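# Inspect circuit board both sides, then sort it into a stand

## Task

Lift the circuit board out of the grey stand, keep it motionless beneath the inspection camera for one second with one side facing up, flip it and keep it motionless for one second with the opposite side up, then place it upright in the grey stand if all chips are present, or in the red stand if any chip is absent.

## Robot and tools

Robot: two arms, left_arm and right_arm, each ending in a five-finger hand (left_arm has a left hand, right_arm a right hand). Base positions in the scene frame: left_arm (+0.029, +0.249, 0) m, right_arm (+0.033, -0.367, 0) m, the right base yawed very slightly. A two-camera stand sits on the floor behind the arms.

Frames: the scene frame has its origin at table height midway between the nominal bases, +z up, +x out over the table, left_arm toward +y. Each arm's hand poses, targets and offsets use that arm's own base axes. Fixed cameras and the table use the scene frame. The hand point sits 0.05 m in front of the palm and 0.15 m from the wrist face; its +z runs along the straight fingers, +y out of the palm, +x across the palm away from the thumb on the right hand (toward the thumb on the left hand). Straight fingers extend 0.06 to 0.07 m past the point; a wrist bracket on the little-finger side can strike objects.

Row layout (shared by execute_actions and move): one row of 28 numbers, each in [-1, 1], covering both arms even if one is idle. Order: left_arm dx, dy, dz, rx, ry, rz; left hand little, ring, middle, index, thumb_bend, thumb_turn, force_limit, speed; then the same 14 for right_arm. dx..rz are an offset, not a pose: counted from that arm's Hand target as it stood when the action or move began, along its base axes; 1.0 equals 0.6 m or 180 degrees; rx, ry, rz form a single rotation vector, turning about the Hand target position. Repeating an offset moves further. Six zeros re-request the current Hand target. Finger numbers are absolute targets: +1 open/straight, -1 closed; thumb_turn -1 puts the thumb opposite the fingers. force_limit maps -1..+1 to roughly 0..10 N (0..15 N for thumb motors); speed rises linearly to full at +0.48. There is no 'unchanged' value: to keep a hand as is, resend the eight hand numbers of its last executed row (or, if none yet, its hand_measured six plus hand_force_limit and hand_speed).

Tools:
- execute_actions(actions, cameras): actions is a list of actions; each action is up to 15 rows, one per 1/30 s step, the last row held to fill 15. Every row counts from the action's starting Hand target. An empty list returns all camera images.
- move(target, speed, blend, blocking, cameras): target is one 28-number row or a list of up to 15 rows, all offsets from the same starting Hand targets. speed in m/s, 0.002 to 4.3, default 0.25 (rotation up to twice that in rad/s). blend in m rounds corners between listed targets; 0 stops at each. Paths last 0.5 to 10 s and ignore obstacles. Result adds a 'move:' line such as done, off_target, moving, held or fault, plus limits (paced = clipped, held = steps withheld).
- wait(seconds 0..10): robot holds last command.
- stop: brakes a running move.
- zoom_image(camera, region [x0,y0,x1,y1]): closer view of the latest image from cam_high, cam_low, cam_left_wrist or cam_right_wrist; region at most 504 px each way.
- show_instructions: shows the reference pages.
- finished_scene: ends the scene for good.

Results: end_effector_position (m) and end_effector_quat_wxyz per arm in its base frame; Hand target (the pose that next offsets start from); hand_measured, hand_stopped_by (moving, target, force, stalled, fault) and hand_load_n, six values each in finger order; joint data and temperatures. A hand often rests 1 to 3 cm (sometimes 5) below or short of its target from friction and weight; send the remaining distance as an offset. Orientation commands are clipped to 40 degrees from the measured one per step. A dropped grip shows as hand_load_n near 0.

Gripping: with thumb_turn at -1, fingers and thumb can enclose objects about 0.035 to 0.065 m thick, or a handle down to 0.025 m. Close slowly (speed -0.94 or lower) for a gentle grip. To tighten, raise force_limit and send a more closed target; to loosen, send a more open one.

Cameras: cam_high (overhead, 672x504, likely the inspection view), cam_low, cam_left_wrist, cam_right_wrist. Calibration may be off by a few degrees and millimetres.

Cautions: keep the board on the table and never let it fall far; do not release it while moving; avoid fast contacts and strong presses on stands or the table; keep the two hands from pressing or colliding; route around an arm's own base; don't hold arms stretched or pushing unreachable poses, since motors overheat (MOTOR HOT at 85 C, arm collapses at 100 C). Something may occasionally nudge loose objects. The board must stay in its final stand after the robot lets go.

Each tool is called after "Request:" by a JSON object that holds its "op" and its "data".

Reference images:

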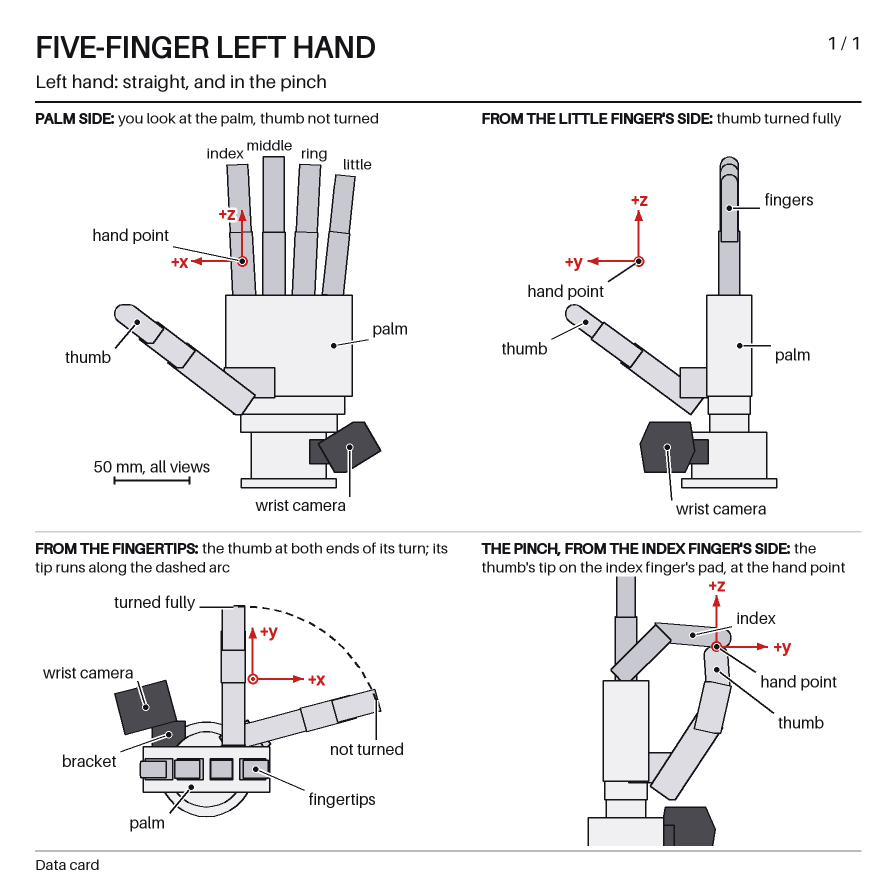

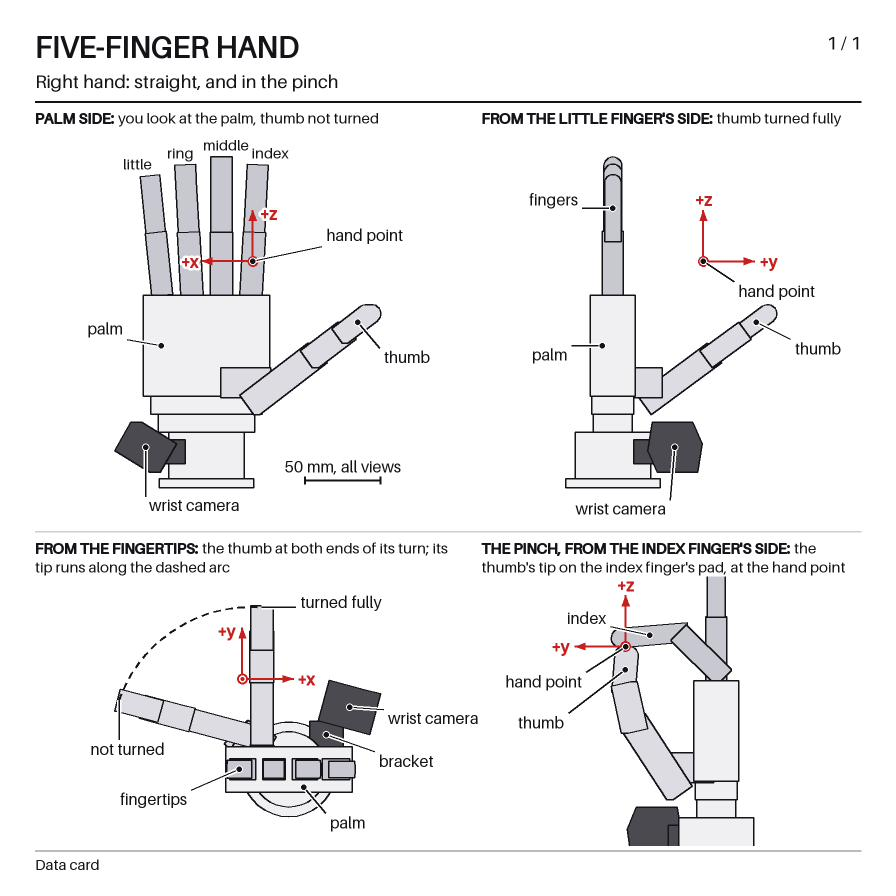

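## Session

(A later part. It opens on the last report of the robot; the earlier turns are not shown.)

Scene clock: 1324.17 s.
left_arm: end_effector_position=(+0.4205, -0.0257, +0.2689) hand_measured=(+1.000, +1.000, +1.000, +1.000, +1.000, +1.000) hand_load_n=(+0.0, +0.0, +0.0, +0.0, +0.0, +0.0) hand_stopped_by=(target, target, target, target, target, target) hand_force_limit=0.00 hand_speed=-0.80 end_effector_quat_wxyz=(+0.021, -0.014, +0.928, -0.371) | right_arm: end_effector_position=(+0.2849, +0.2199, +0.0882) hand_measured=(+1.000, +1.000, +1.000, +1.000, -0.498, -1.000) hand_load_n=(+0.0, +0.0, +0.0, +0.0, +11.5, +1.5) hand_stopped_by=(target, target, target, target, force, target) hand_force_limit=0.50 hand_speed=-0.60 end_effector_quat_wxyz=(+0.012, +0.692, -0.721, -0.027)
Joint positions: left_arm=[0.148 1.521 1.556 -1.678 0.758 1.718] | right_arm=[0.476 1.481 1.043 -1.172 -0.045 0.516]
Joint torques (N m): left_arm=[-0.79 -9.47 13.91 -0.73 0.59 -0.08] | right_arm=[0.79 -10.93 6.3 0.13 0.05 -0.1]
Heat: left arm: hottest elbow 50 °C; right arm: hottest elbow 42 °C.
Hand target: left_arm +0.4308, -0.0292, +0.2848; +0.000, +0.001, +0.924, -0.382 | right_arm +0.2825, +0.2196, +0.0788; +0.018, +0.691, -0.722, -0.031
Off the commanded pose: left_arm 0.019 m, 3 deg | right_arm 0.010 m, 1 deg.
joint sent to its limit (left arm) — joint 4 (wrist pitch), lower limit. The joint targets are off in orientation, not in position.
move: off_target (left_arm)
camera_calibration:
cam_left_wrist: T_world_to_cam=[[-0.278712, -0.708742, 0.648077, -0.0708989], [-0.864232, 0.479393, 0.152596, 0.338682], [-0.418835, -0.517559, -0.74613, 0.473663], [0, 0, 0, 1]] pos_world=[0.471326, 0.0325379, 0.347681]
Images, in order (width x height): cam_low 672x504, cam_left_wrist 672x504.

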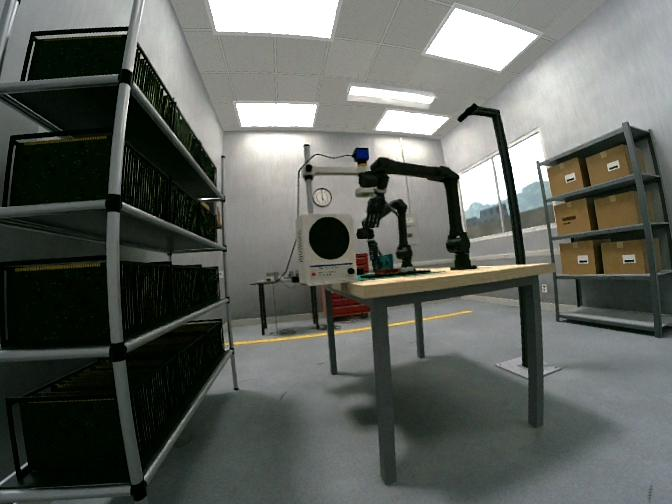

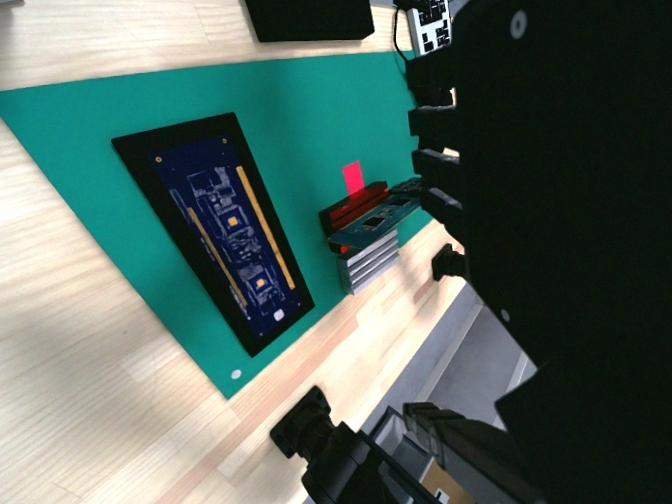

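Request:
{"op": "move", "data": {"target": [0,0,0,0,0,0,1,1,1,1,1,1,0,-0.8,0.0,0,-0.012,0,0,0,1,1,1,1,-1,-1,0.5,-0.6], "speed": 0.04, "cameras": ["cam_left_wrist","cam_low","cam_right_wrist"]}}

Request:
{"op": "zoom_image", "data": {"camera": "cam_left_wrist", "region": [320, 170, 410, 260]}}

Request:
{"op": "zoom_image", "data": {"camera": "cam_low", "region": [365, 245, 415, 285]}}

Scene clock: 1332.43 s.
left_arm: end_effector_position=(+0.4205, -0.0257, +0.2689) hand_measured=(+1.000, +1.000, +1.000, +1.000, +1.000, +1.000) hand_load_n=(+0.0, +0.0, +0.0, +0.0, +0.0, +0.0) hand_stopped_by=(target, target, target, target, target, target) hand_force_limit=0.00 hand_speed=-0.80 end_effector_quat_wxyz=(+0.021, -0.014, +0.928, -0.371) | right_arm: end_effector_position=(+0.2853, +0.2200, +0.0860) hand_measured=(+1.000, +1.000, +1.000, +1.000, -0.498, -1.000) hand_load_n=(+0.0, +0.0, +0.0, +0.0, +11.5, +1.5) hand_stopped_by=(target, target, target, target, force, target) hand_force_limit=0.50 hand_speed=-0.60 end_effector_quat_wxyz=(+0.011, +0.693, -0.720, -0.027)
Joint positions: left_arm=[0.148 1.521 1.556 -1.678 0.758 1.718] | right_arm=[0.476 1.482 1.039 -1.163 -0.045 0.514]
Joint torques (N m): left_arm=[-0.73 -9.47 13.91 -0.77 0.59 -0.1] | right_arm=[1.44 -10.17 6.11 0.59 -0.02 -0.01]
Heat: left arm: hottest elbow 50 °C; right arm: hottest elbow 41 °C.
Hand target: left_arm +0.4308, -0.0292, +0.2848; +0.000, +0.001, +0.924, -0.382 | right_arm +0.2826, +0.2197, +0.0717; +0.018, +0.691, -0.722, -0.031
Off the commanded pose: left_arm 0.019 m, 3 deg | right_arm 0.015 m, 1 deg.
joint sent to its limit (left arm) — joint 4 (wrist pitch), lower limit. The joint targets are off in orientation, not in position.
move: off_target (left_arm, right_arm)
camera_calibration:
cam_left_wrist: T_world_to_cam=[[-0.278712, -0.708742, 0.648077, -0.0708989], [-0.864232, 0.479393, 0.152596, 0.338682], [-0.418835, -0.517559, -0.74613, 0.473663], [0, 0, 0, 1]] pos_world=[0.471326, 0.0325379, 0.347681]
cam_right_wrist: T_world_to_cam=[[-0.96156, -0.273784, 0.0210743, 0.3307], [-0.221897, 0.819945, 0.527686, -0.157828], [-0.161752, 0.502725, -0.849178, 0.122852], [0, 0, 0, 1]] pos_world=[0.302838, 0.15819, 0.180637]
Images, in order (width x height): cam_low 672x504, cam_left_wrist 672x504, cam_right_wrist 672x504.

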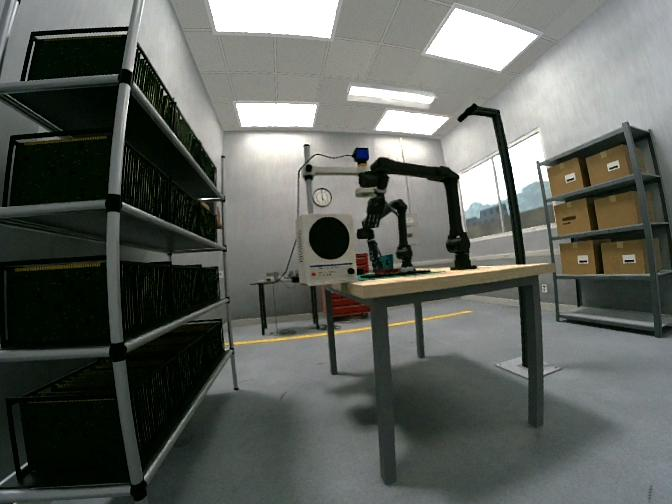

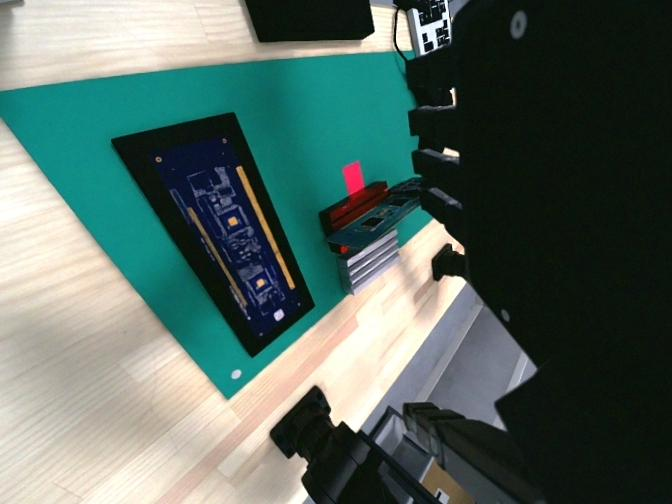

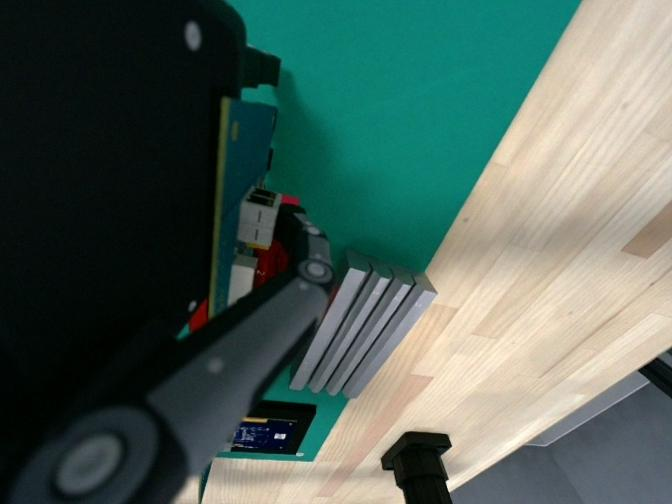

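Scaled by 5.600 from the camera's 672x504 image, which has a finer 960x720 frame.

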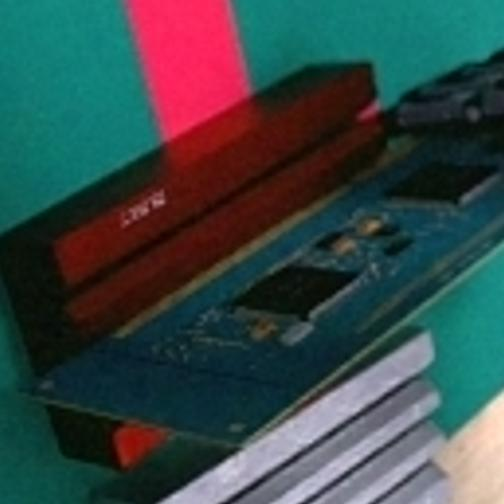

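Scaled by 10.080 from the camera's 672x504 image, which has a finer 960x720 frame.

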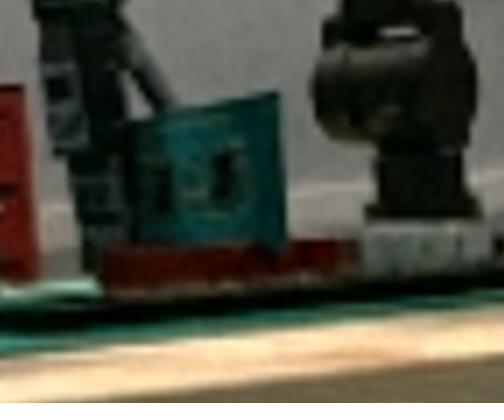

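Request:
{"op": "move", "data": {"target": [0,0,0,0,0,0,1,1,1,1,1,1,0,-0.8,0.0,0,-0.018,0,0,0,1,1,1,1,-1,-1,0.5,-0.6], "speed": 0.04, "cameras": ["cam_left_wrist","cam_low","cam_high"]}}

Request:
{"op": "zoom_image", "data": {"camera": "cam_left_wrist", "region": [320, 170, 410, 260]}}

Request:
{"op": "zoom_image", "data": {"camera": "cam_low", "region": [365, 245, 415, 285]}}

Request:
{"op": "zoom_image", "data": {"camera": "cam_high", "region": [200, 220, 340, 330]}}

Scene clock: 1345.23 s.
left_arm: end_effector_position=(+0.4205, -0.0257, +0.2689) hand_measured=(+1.000, +1.000, +1.000, +1.000, +1.000, +1.000) hand_load_n=(+0.0, +0.0, +0.0, +0.0, +0.0, +0.0) hand_stopped_by=(target, target, target, target, target, target) hand_force_limit=0.00 hand_speed=-0.80 end_effector_quat_wxyz=(+0.021, -0.014, +0.928, -0.371) | right_arm: end_effector_position=(+0.2848, +0.2197, +0.0844) hand_measured=(+1.000, +1.000, +1.000, +1.000, -0.498, -1.000) hand_load_n=(+0.0, +0.0, -1.5, +0.0, +11.5, +1.5) hand_stopped_by=(target, target, target, target, force, target) hand_force_limit=0.50 hand_speed=-0.60 end_effector_quat_wxyz=(+0.010, +0.693, -0.720, -0.026)
Joint positions: left_arm=[0.148 1.521 1.556 -1.678 0.758 1.718] | right_arm=[0.476 1.482 1.034 -1.157 -0.045 0.514]
Joint torques (N m): left_arm=[-0.85 -9.47 13.94 -0.83 0.61 -0.09] | right_arm=[0.91 -9.41 4.93 1.61 0.01 -0.02]
Motor temperatures (°C): left_arm=[26 33 50 29 28 25] | right_arm=[28 37 40 31 25 25]
Heat: left arm: hottest elbow 50 °C; right arm: hottest elbow 40 °C.
Hand target: left_arm +0.4308, -0.0292, +0.2848; +0.000, +0.001, +0.924, -0.382 | right_arm +0.2827, +0.2197, +0.0609; +0.018, +0.691, -0.722, -0.031
Off the commanded pose: left_arm 0.019 m, 3 deg | right_arm 0.024 m, 1 deg.
joint sent to its limit (left arm) — joint 4 (wrist pitch), lower limit. The joint targets are off in orientation, not in position.
move: off_target (left_arm, right_arm)
camera_calibration:
cam_left_wrist: T_world_to_cam=[[-0.278712, -0.708742, 0.648077, -0.0708989], [-0.864232, 0.479393, 0.152596, 0.338682], [-0.418835, -0.517559, -0.74613, 0.473663], [0, 0, 0, 1]] pos_world=[0.471326, 0.0325379, 0.347681]
Images, in order (width x height): cam_high 672x504, cam_low 672x504, cam_left_wrist 672x504.

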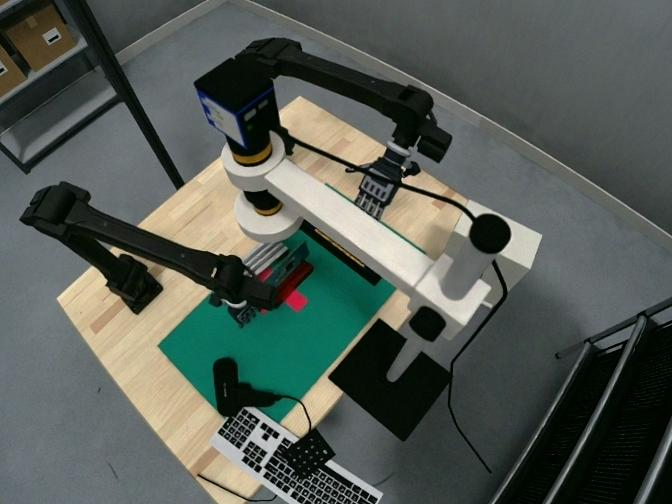

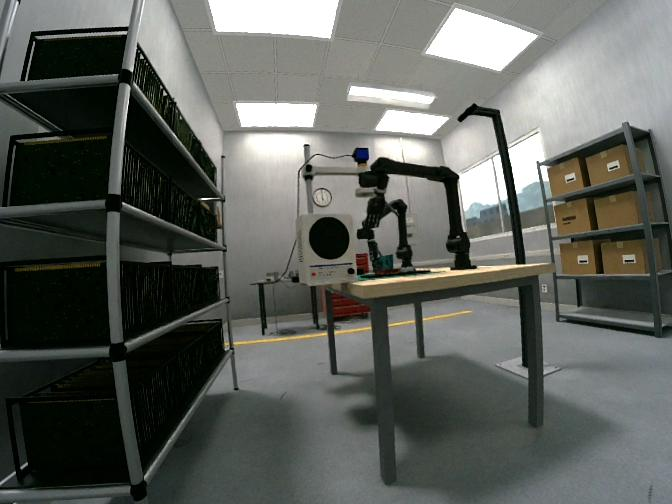

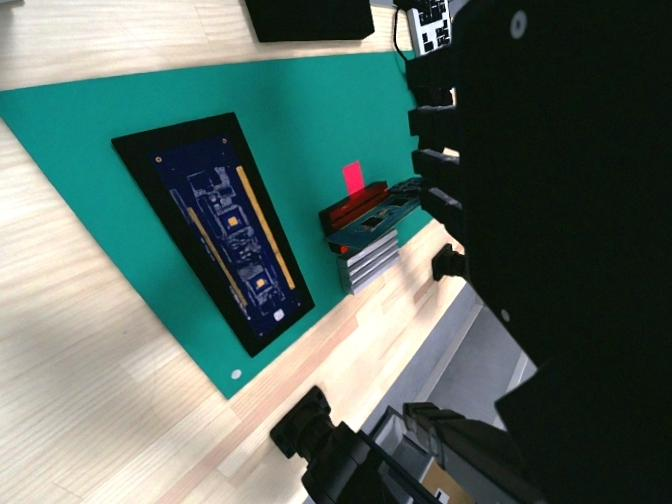

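Scaled by 5.600 from the camera's 672x504 image, which has a finer 960x720 frame.

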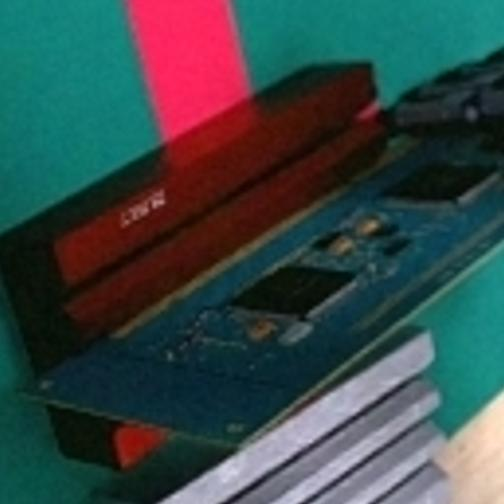

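Scaled by 10.080 from the camera's 672x504 image, which has a finer 960x720 frame.

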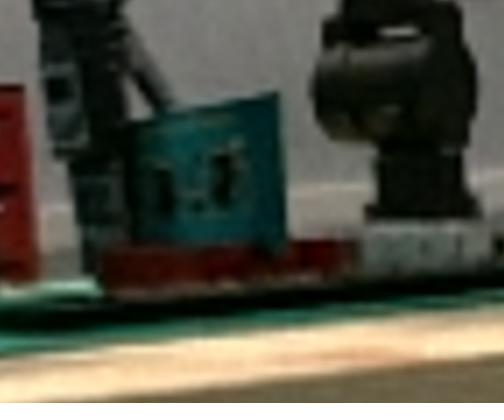

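Scaled by 3.600 from the camera's 672x504 image, which has a finer 960x720 frame.

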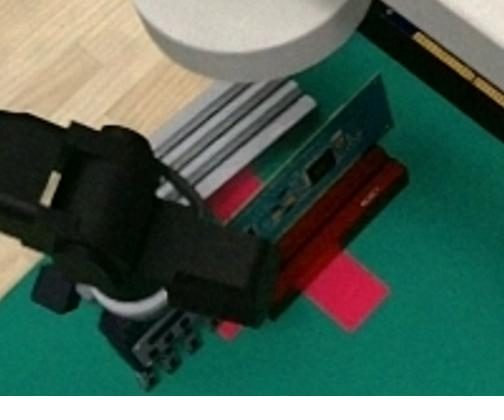

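Request:
{"op": "move", "data": {"target": [[0,0,0,0,0,0,1,1,1,1,1,1,0,-0.8,0,0,0.028,0,0,0,1,1,1,1,-1,-1,0.5,-0.6],[0,0,0,0,0,0,1,1,1,1,1,1,0,-0.8,-0.008,0,0.028,0,0,-0.007,1,1,1,1,-1,-1,0.5,-0.6]], "speed": 0.04, "cameras": ["cam_left_wrist","cam_low"]}}

Request:
{"op": "zoom_image", "data": {"camera": "cam_left_wrist", "region": [320, 170, 410, 260]}}

Request:
{"op": "zoom_image", "data": {"camera": "cam_low", "region": [365, 245, 415, 285]}}

Scene clock: 1361.10 s.
left_arm: end_effector_position=(+0.4205, -0.0257, +0.2689) hand_measured=(+1.000, +1.000, +1.000, +1.000, +1.000, +1.000) hand_load_n=(+0.0, +0.0, +0.0, +0.0, +0.0, +0.0) hand_stopped_by=(target, target, target, target, target, target) hand_force_limit=0.00 hand_speed=-0.80 end_effector_quat_wxyz=(+0.021, -0.014, +0.928, -0.371) | right_arm: end_effector_position=(+0.2850, +0.2198, +0.0854) hand_measured=(+1.000, +1.000, +1.000, +1.000, -0.498, -1.000) hand_load_n=(+0.0, +0.0, -0.5, +0.0, +11.5, +1.0) hand_stopped_by=(target, target, target, target, force, target) hand_force_limit=0.50 hand_speed=-0.60 end_effector_quat_wxyz=(+0.008, +0.693, -0.720, -0.026)
Joint positions: left_arm=[0.148 1.521 1.556 -1.678 0.758 1.718] | right_arm=[0.476 1.479 1.034 -1.157 -0.045 0.514]
Joint torques (N m): left_arm=[-0.73 -9.52 13.96 -0.79 0.59 -0.1] | right_arm=[0.56 -11.87 6.13 -0.31 -0.06 0.28]
Heat: left arm: hottest elbow 50 °C; right arm: hottest elbow 40 °C.
Hand target: left_arm +0.4308, -0.0292, +0.2848; +0.000, +0.001, +0.924, -0.382 | right_arm +0.2779, +0.2197, +0.0777; +0.018, +0.683, -0.729, -0.031
Off the commanded pose: left_arm 0.019 m, 3 deg | right_arm 0.010 m, 2 deg.
joint sent to its limit (left arm) — joint 4 (wrist pitch), lower limit. The joint targets are off in orientation, not in position.
move: off_target (left_arm)
camera_calibration:
cam_left_wrist: T_world_to_cam=[[-0.278712, -0.708742, 0.648077, -0.0708989], [-0.864232, 0.479393, 0.152596, 0.338682], [-0.418835, -0.517559, -0.74613, 0.473663], [0, 0, 0, 1]] pos_world=[0.471326, 0.0325379, 0.347681]
Images, in order (width x height): cam_low 672x504, cam_left_wrist 672x504.

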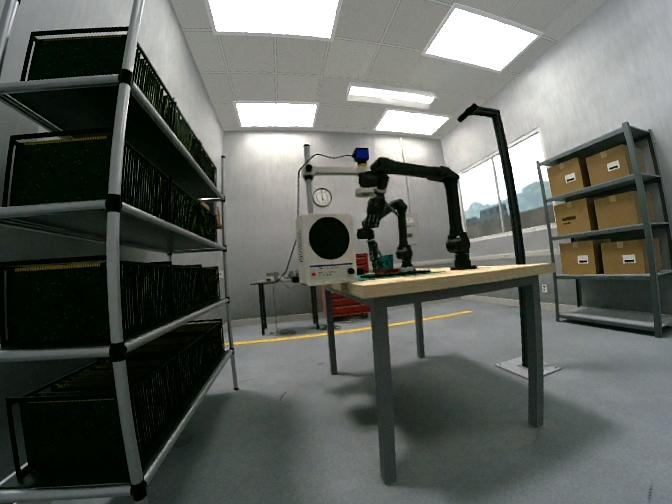

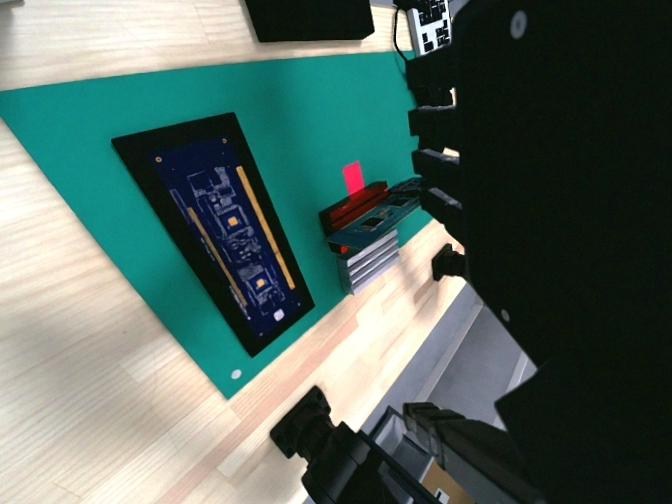

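Scaled by 5.600 from the camera's 672x504 image, which has a finer 960x720 frame.

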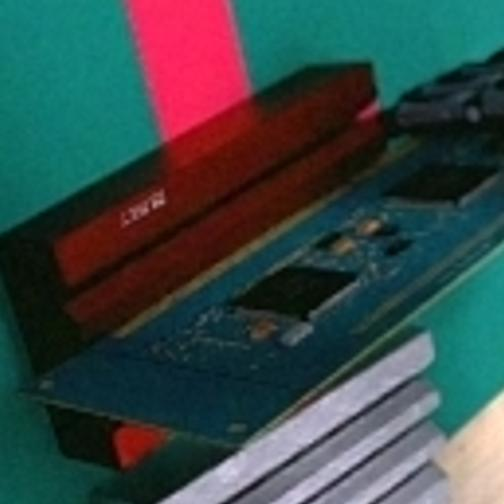

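Scaled by 10.080 from the camera's 672x504 image, which has a finer 960x720 frame.

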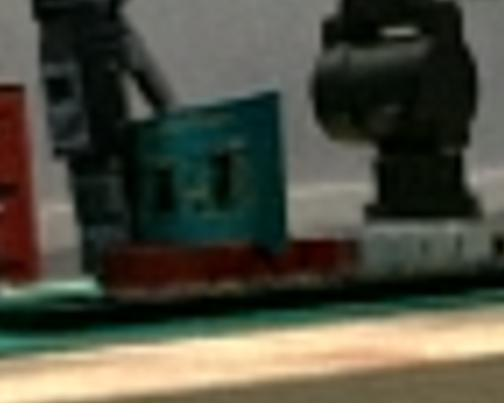

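Request:
{"op": "move", "data": {"target": [0,0,0,0,0,0,1,1,1,1,1,1,0,-0.8,-0.003,0,0.025,0,0,-0.003,1,1,1,1,-1,-1,0.5,-0.6], "speed": 0.04, "cameras": ["cam_left_wrist","cam_low"]}}

Request:
{"op": "zoom_image", "data": {"camera": "cam_left_wrist", "region": [320, 170, 410, 260]}}

Request:
{"op": "zoom_image", "data": {"camera": "cam_low", "region": [365, 245, 415, 285]}}

Scene clock: 1368.17 s.
left_arm: end_effector_position=(+0.4205, -0.0257, +0.2689) hand_measured=(+1.000, +1.000, +1.000, +1.000, +1.000, +1.000) hand_load_n=(+0.0, +0.0, +0.0, +0.0, +0.0, +0.0) hand_stopped_by=(target, target, target, target, target, target) hand_force_limit=0.00 hand_speed=-0.80 end_effector_quat_wxyz=(+0.021, -0.014, +0.928, -0.371) | right_arm: end_effector_position=(+0.2830, +0.2191, +0.0873) hand_measured=(+1.000, +1.000, +1.000, +1.000, -0.498, -1.000) hand_load_n=(-0.5, +0.0, +0.5, +0.0, +11.5, +1.0) hand_stopped_by=(target, target, target, target, force, target) hand_force_limit=0.50 hand_speed=-0.60 end_effector_quat_wxyz=(+0.012, +0.687, -0.726, -0.026)
Joint positions: left_arm=[0.148 1.521 1.556 -1.678 0.758 1.718] | right_arm=[0.476 1.474 1.034 -1.169 -0.043 0.531]
Joint torques (N m): left_arm=[-0.5 -9.35 13.89 -0.8 0.61 -0.08] | right_arm=[1.08 -13.22 7.32 -1.1 -0.07 0.23]
Heat: left arm: hottest elbow 50 °C; right arm: hottest elbow 39 °C.
Hand target: left_arm +0.4308, -0.0292, +0.2848; +0.000, +0.001, +0.924, -0.382 | right_arm +0.2761, +0.2197, +0.0926; +0.018, +0.680, -0.733, -0.031
Off the commanded pose: left_arm 0.019 m, 3 deg | right_arm 0.009 m, 1 deg.
joint sent to its limit (left arm) — joint 4 (wrist pitch), lower limit. The joint targets are off in orientation, not in position.
move: off_target (left_arm)
camera_calibration:
cam_left_wrist: T_world_to_cam=[[-0.278712, -0.708742, 0.648077, -0.0708989], [-0.864232, 0.479393, 0.152596, 0.338682], [-0.418835, -0.517559, -0.74613, 0.473663], [0, 0, 0, 1]] pos_world=[0.471326, 0.0325379, 0.347681]
Images, in order (width x height): cam_low 672x504, cam_left_wrist 672x504.

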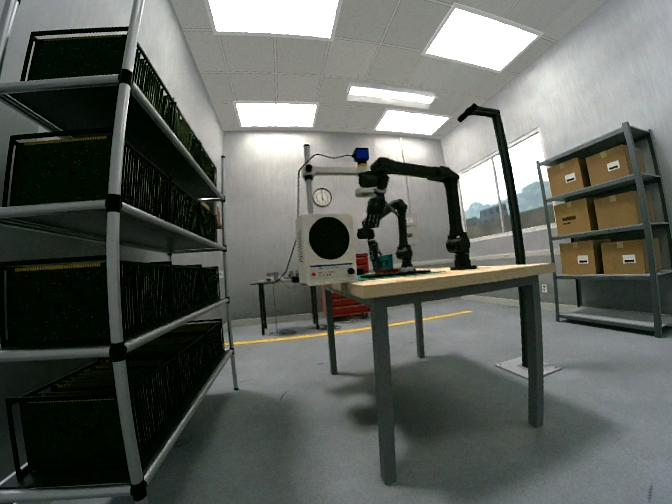

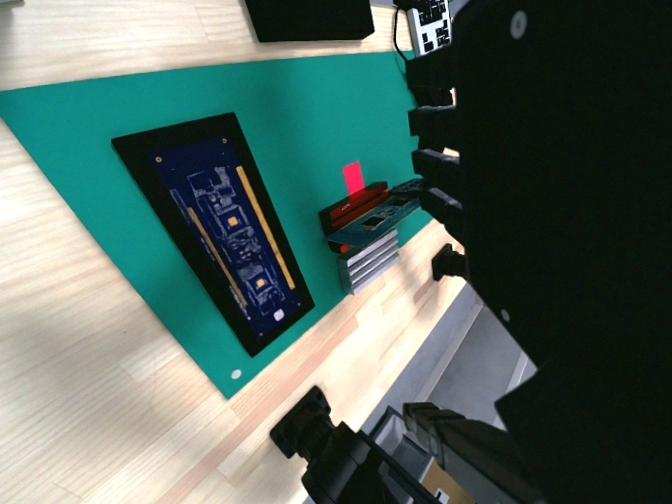

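Scaled by 5.600 from the camera's 672x504 image, which has a finer 960x720 frame.

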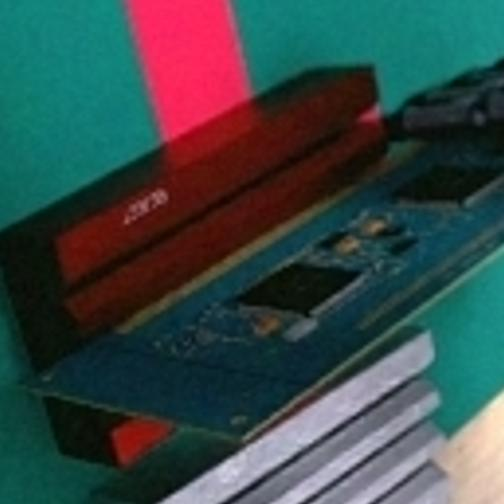

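Scaled by 10.080 from the camera's 672x504 image, which has a finer 960x720 frame.

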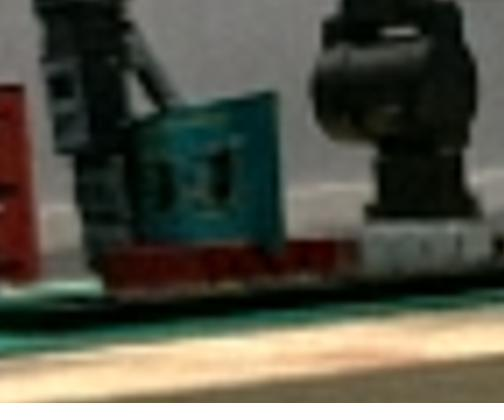

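Request:
{"op": "move", "data": {"target": [0,0,0,0,0,0,1,1,1,1,1,1,0,-0.8,0.004,0,-0.005,-0.022,0,0,1,1,1,1,-1,-1,0.5,-0.6], "speed": 0.05, "cameras": ["cam_left_wrist","cam_low"]}}

Request:
{"op": "zoom_image", "data": {"camera": "cam_left_wrist", "region": [320, 170, 410, 260]}}

Request:
{"op": "zoom_image", "data": {"camera": "cam_low", "region": [365, 245, 415, 285]}}

Scene clock: 1395.20 s.
left_arm: end_effector_position=(+0.4205, -0.0257, +0.2689) hand_measured=(+1.000, +1.000, +1.000, +1.000, +1.000, +1.000) hand_load_n=(+0.0, +0.0, +0.0, +0.0, +0.0, +0.0) hand_stopped_by=(target, target, target, target, target, target) hand_force_limit=0.00 hand_speed=-0.80 end_effector_quat_wxyz=(+0.021, -0.014, +0.928, -0.371) | right_arm: end_effector_position=(+0.2777, +0.2173, +0.0859) hand_measured=(+1.000, +1.000, +1.000, +1.000, -0.498, -1.000) hand_load_n=(+0.0, +0.5, +0.5, +0.0, +11.0, +1.0) hand_stopped_by=(target, target, target, target, force, target) hand_force_limit=0.50 hand_speed=-0.60 end_effector_quat_wxyz=(+0.029, +0.682, -0.731, -0.009)
Joint positions: left_arm=[0.148 1.521 1.556 -1.678 0.758 1.718] | right_arm=[0.498 1.474 1.034 -1.192 -0.002 0.567]
Joint torques (N m): left_arm=[-0.56 -9.52 13.96 -0.8 0.61 -0.09] | right_arm=[1.67 -11.11 9.78 -1.47 0.22 0.18]
Heat: left arm: hottest elbow 50 °C; right arm: hottest elbow 40 °C.
Hand target: left_arm +0.4308, -0.0292, +0.2848; +0.000, +0.001, +0.924, -0.382 | right_arm +0.2785, +0.2196, +0.0897; +0.041, +0.679, -0.733, -0.006
Off the commanded pose: left_arm 0.019 m, 3 deg | right_arm 0.004 m, 1 deg.
joint sent to its limit (left arm) — joint 4 (wrist pitch), lower limit. The joint targets are off in orientation, not in position.
move: off_target (left_arm)
camera_calibration:
cam_left_wrist: T_world_to_cam=[[-0.278712, -0.708742, 0.648077, -0.0708989], [-0.864232, 0.479393, 0.152596, 0.338682], [-0.418835, -0.517559, -0.74613, 0.473663], [0, 0, 0, 1]] pos_world=[0.471326, 0.0325379, 0.347681]
Images, in order (width x height): cam_low 672x504, cam_left_wrist 672x504.

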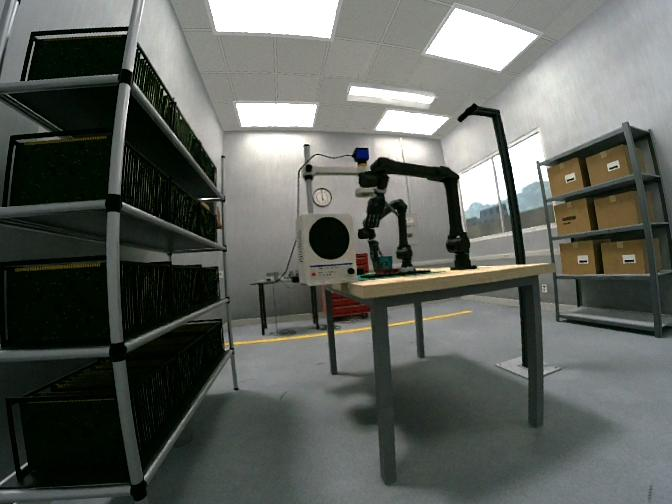

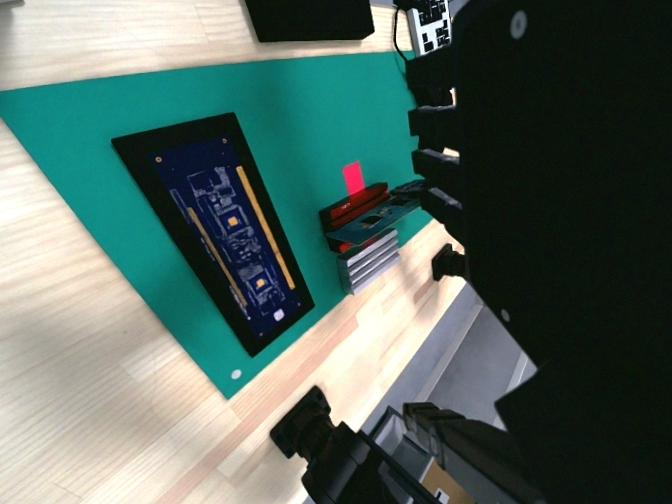

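Scaled by 5.600 from the camera's 672x504 image, which has a finer 960x720 frame.

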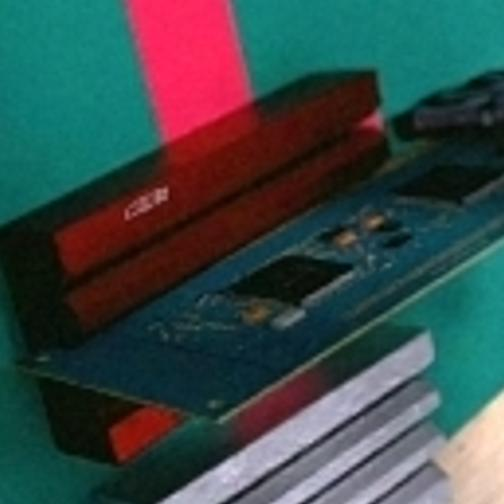

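Scaled by 10.080 from the camera's 672x504 image, which has a finer 960x720 frame.

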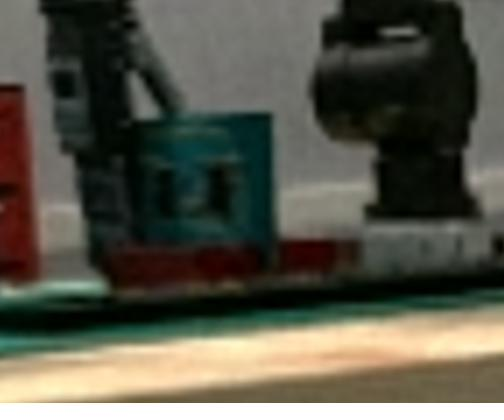

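Request:
{"op": "move", "data": {"target": [0,0,0,0,0,0,1,1,1,1,1,1,0,-0.8,0,0,-0.013,0,0,0,1,1,1,1,-1,-1,0.5,-0.6], "speed": 0.04, "cameras": ["cam_high","cam_low","cam_left_wrist"]}}

Scene clock: 1412.63 s.
left_arm: end_effector_position=(+0.4205, -0.0257, +0.2689) hand_measured=(+1.000, +1.000, +1.000, +1.000, +1.000, +1.000) hand_load_n=(+0.0, +0.0, +0.0, +0.0, +0.0, +0.0) hand_stopped_by=(target, target, target, target, target, target) hand_force_limit=0.00 hand_speed=-0.80 end_effector_quat_wxyz=(+0.021, -0.014, +0.928, -0.371) | right_arm: end_effector_position=(+0.2777, +0.2173, +0.0859) hand_measured=(+1.000, +1.000, +1.000, +1.000, -0.498, -1.000) hand_load_n=(+0.0, +0.0, +0.0, +0.0, +11.5, +1.5) hand_stopped_by=(target, target, target, target, force, target) hand_force_limit=0.50 hand_speed=-0.60 end_effector_quat_wxyz=(+0.029, +0.682, -0.731, -0.009)
Joint positions: left_arm=[0.148 1.521 1.556 -1.678 0.758 1.718] | right_arm=[0.498 1.474 1.034 -1.192 -0.002 0.567]
Joint torques (N m): left_arm=[-0.67 -9.52 13.89 -0.72 0.59 -0.07] | right_arm=[1.14 -9.47 8.76 -0.57 0.3 0.13]
Heat: left arm: hottest elbow 50 °C; right arm: hottest elbow 41 °C.
Hand target: left_arm +0.4308, -0.0292, +0.2848; +0.000, +0.001, +0.924, -0.382 | right_arm +0.2785, +0.2196, +0.0819; +0.041, +0.679, -0.733, -0.006
Off the commanded pose: left_arm 0.019 m, 3 deg | right_arm 0.005 m, 1 deg.
joint sent to its limit (left arm) — joint 4 (wrist pitch), lower limit. The joint targets are off in orientation, not in position.
move: off_target (left_arm)
camera_calibration:
cam_left_wrist: T_world_to_cam=[[-0.278712, -0.708742, 0.648077, -0.0708989], [-0.864232, 0.479393, 0.152596, 0.338682], [-0.418835, -0.517559, -0.74613, 0.473663], [0, 0, 0, 1]] pos_world=[0.471326, 0.0325379, 0.347681]
Images, in order (width x height): cam_high 672x504, cam_low 672x504, cam_left_wrist 672x504.

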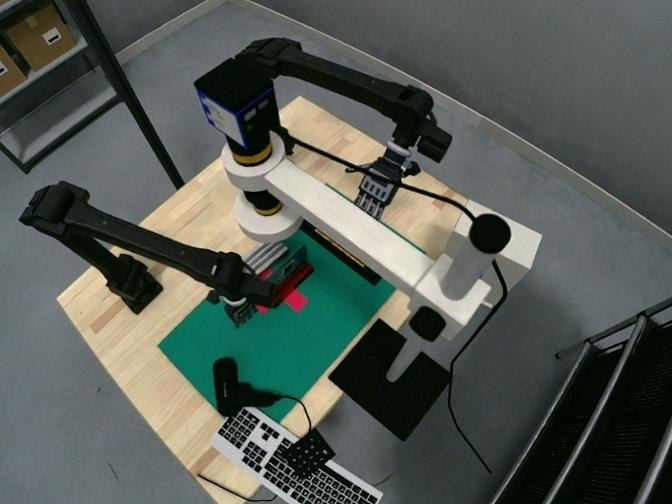

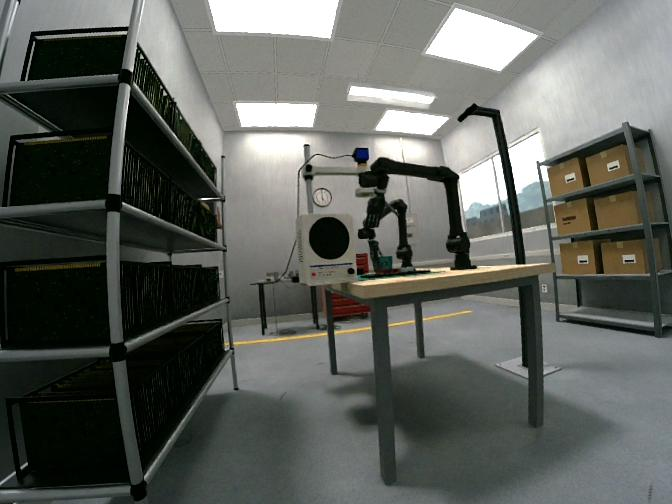

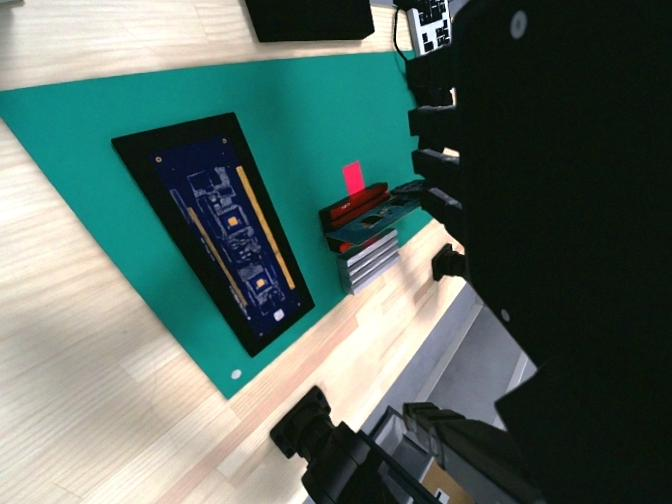

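Request:
{"op": "zoom_image", "data": {"camera": "cam_low", "region": [365, 245, 415, 285]}}

Request:
{"op": "zoom_image", "data": {"camera": "cam_left_wrist", "region": [310, 170, 430, 270]}}

Request:
{"op": "zoom_image", "data": {"camera": "cam_high", "region": [200, 220, 340, 330]}}

Scaled by 10.080 from the camera's 672x504 image, which has a finer 960x720 frame.

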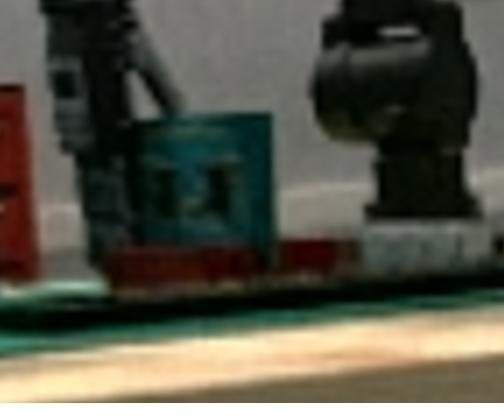

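Scaled by 4.200 from the camera's 672x504 image, which has a finer 960x720 frame.

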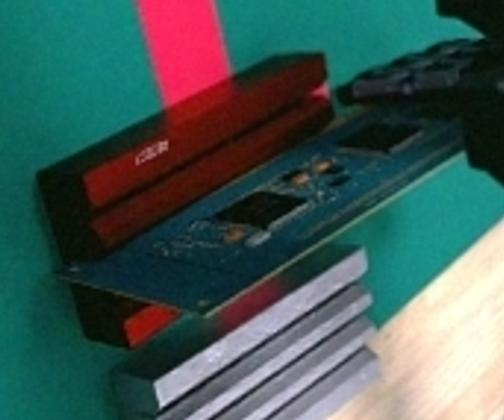

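Scaled by 3.600 from the camera's 672x504 image, which has a finer 960x720 frame.

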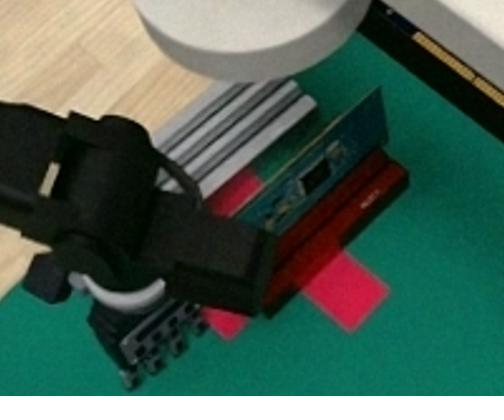

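Request:
{"op": "move", "data": {"target": [0,0,0,0,0,0,1,1,1,1,1,1,0,-0.8,0,0,-0.02,0,0,0,1,1,1,1,-1,-1,0.5,-0.6], "speed": 0.05, "cameras": ["cam_high","cam_low","cam_left_wrist"]}}

Request:
{"op": "zoom_image", "data": {"camera": "cam_low", "region": [365, 245, 415, 285]}}

Request:
{"op": "zoom_image", "data": {"camera": "cam_left_wrist", "region": [310, 170, 430, 270]}}

Scene clock: 1423.00 s.
left_arm: end_effector_position=(+0.4205, -0.0257, +0.2689) hand_measured=(+1.000, +1.000, +1.000, +1.000, +1.000, +1.000) hand_load_n=(+0.0, +0.0, +0.0, +0.0, +0.0, +0.0) hand_stopped_by=(target, target, target, target, target, target) hand_force_limit=0.00 hand_speed=-0.80 end_effector_quat_wxyz=(+0.021, -0.014, +0.928, -0.371) | right_arm: end_effector_position=(+0.2783, +0.2173, +0.0840) hand_measured=(+1.000, +1.000, +1.000, +1.000, -0.498, -1.000) hand_load_n=(+0.5, +0.0, +0.0, +0.0, +11.5, +1.0) hand_stopped_by=(target, target, target, target, force, target) hand_force_limit=0.50 hand_speed=-0.60 end_effector_quat_wxyz=(+0.031, +0.682, -0.730, -0.008)
Joint positions: left_arm=[0.148 1.521 1.556 -1.678 0.758 1.718] | right_arm=[0.498 1.479 1.034 -1.189 0 0.567]
Joint torques (N m): left_arm=[-0.85 -9.41 13.93 -0.76 0.61 -0.08] | right_arm=[1.96 -10.17 6.83 0.73 0.23 0.19]
Heat: left arm: hottest elbow 50 °C; right arm: hottest elbow 41 °C.
Hand target: left_arm +0.4308, -0.0292, +0.2848; +0.000, +0.001, +0.924, -0.382 | right_arm +0.2785, +0.2196, +0.0698; +0.041, +0.679, -0.733, -0.006
Off the commanded pose: left_arm 0.019 m, 3 deg | right_arm 0.014 m, 1 deg.
joint sent to its limit (left arm) — joint 4 (wrist pitch), lower limit. The joint targets are off in orientation, not in position.
move: off_target (left_arm, right_arm)
camera_calibration:
cam_left_wrist: T_world_to_cam=[[-0.278712, -0.708742, 0.648077, -0.0708989], [-0.864232, 0.479393, 0.152596, 0.338682], [-0.418835, -0.517559, -0.74613, 0.473663], [0, 0, 0, 1]] pos_world=[0.471326, 0.0325379, 0.347681]
Images, in order (width x height): cam_high 672x504, cam_low 672x504, cam_left_wrist 672x504.

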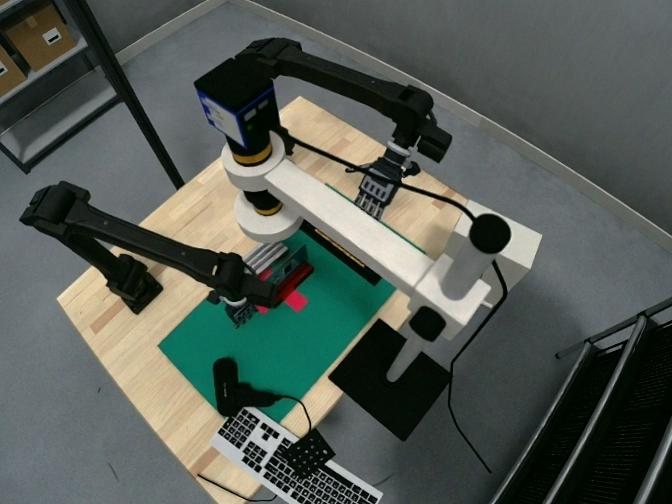

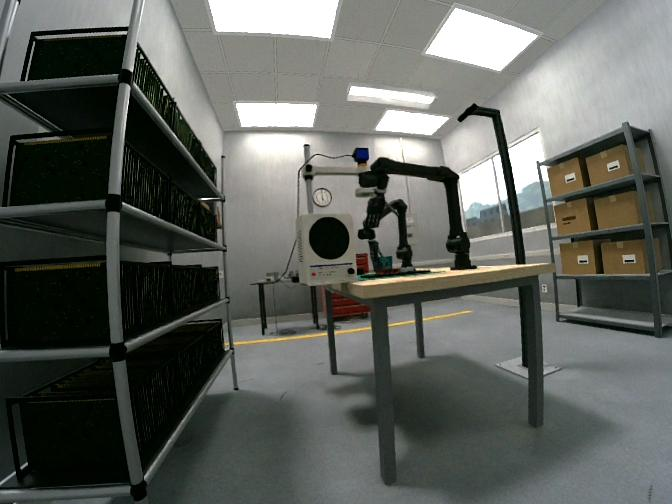

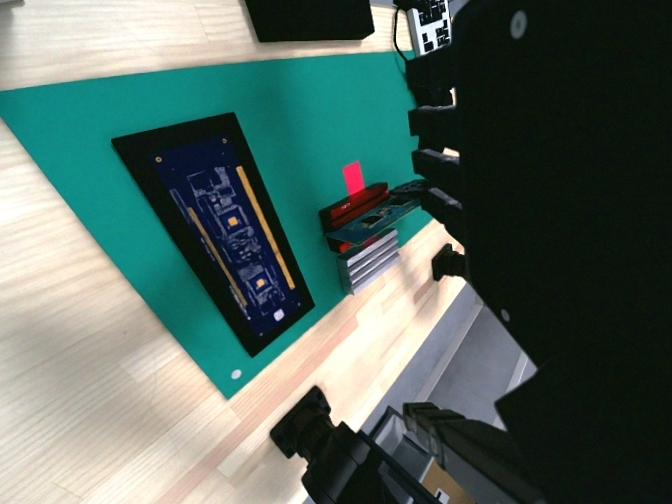

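Scaled by 10.080 from the camera's 672x504 image, which has a finer 960x720 frame.

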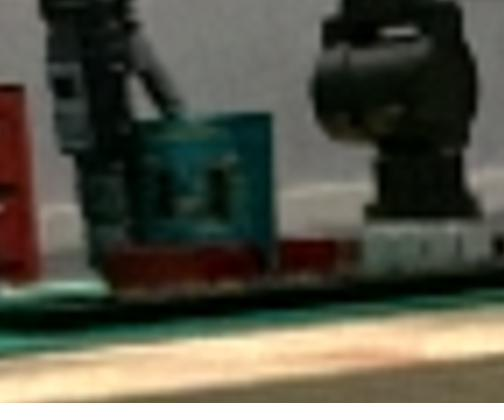

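Scaled by 4.200 from the camera's 672x504 image, which has a finer 960x720 frame.

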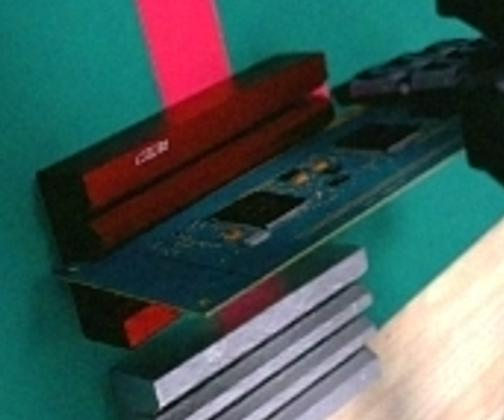

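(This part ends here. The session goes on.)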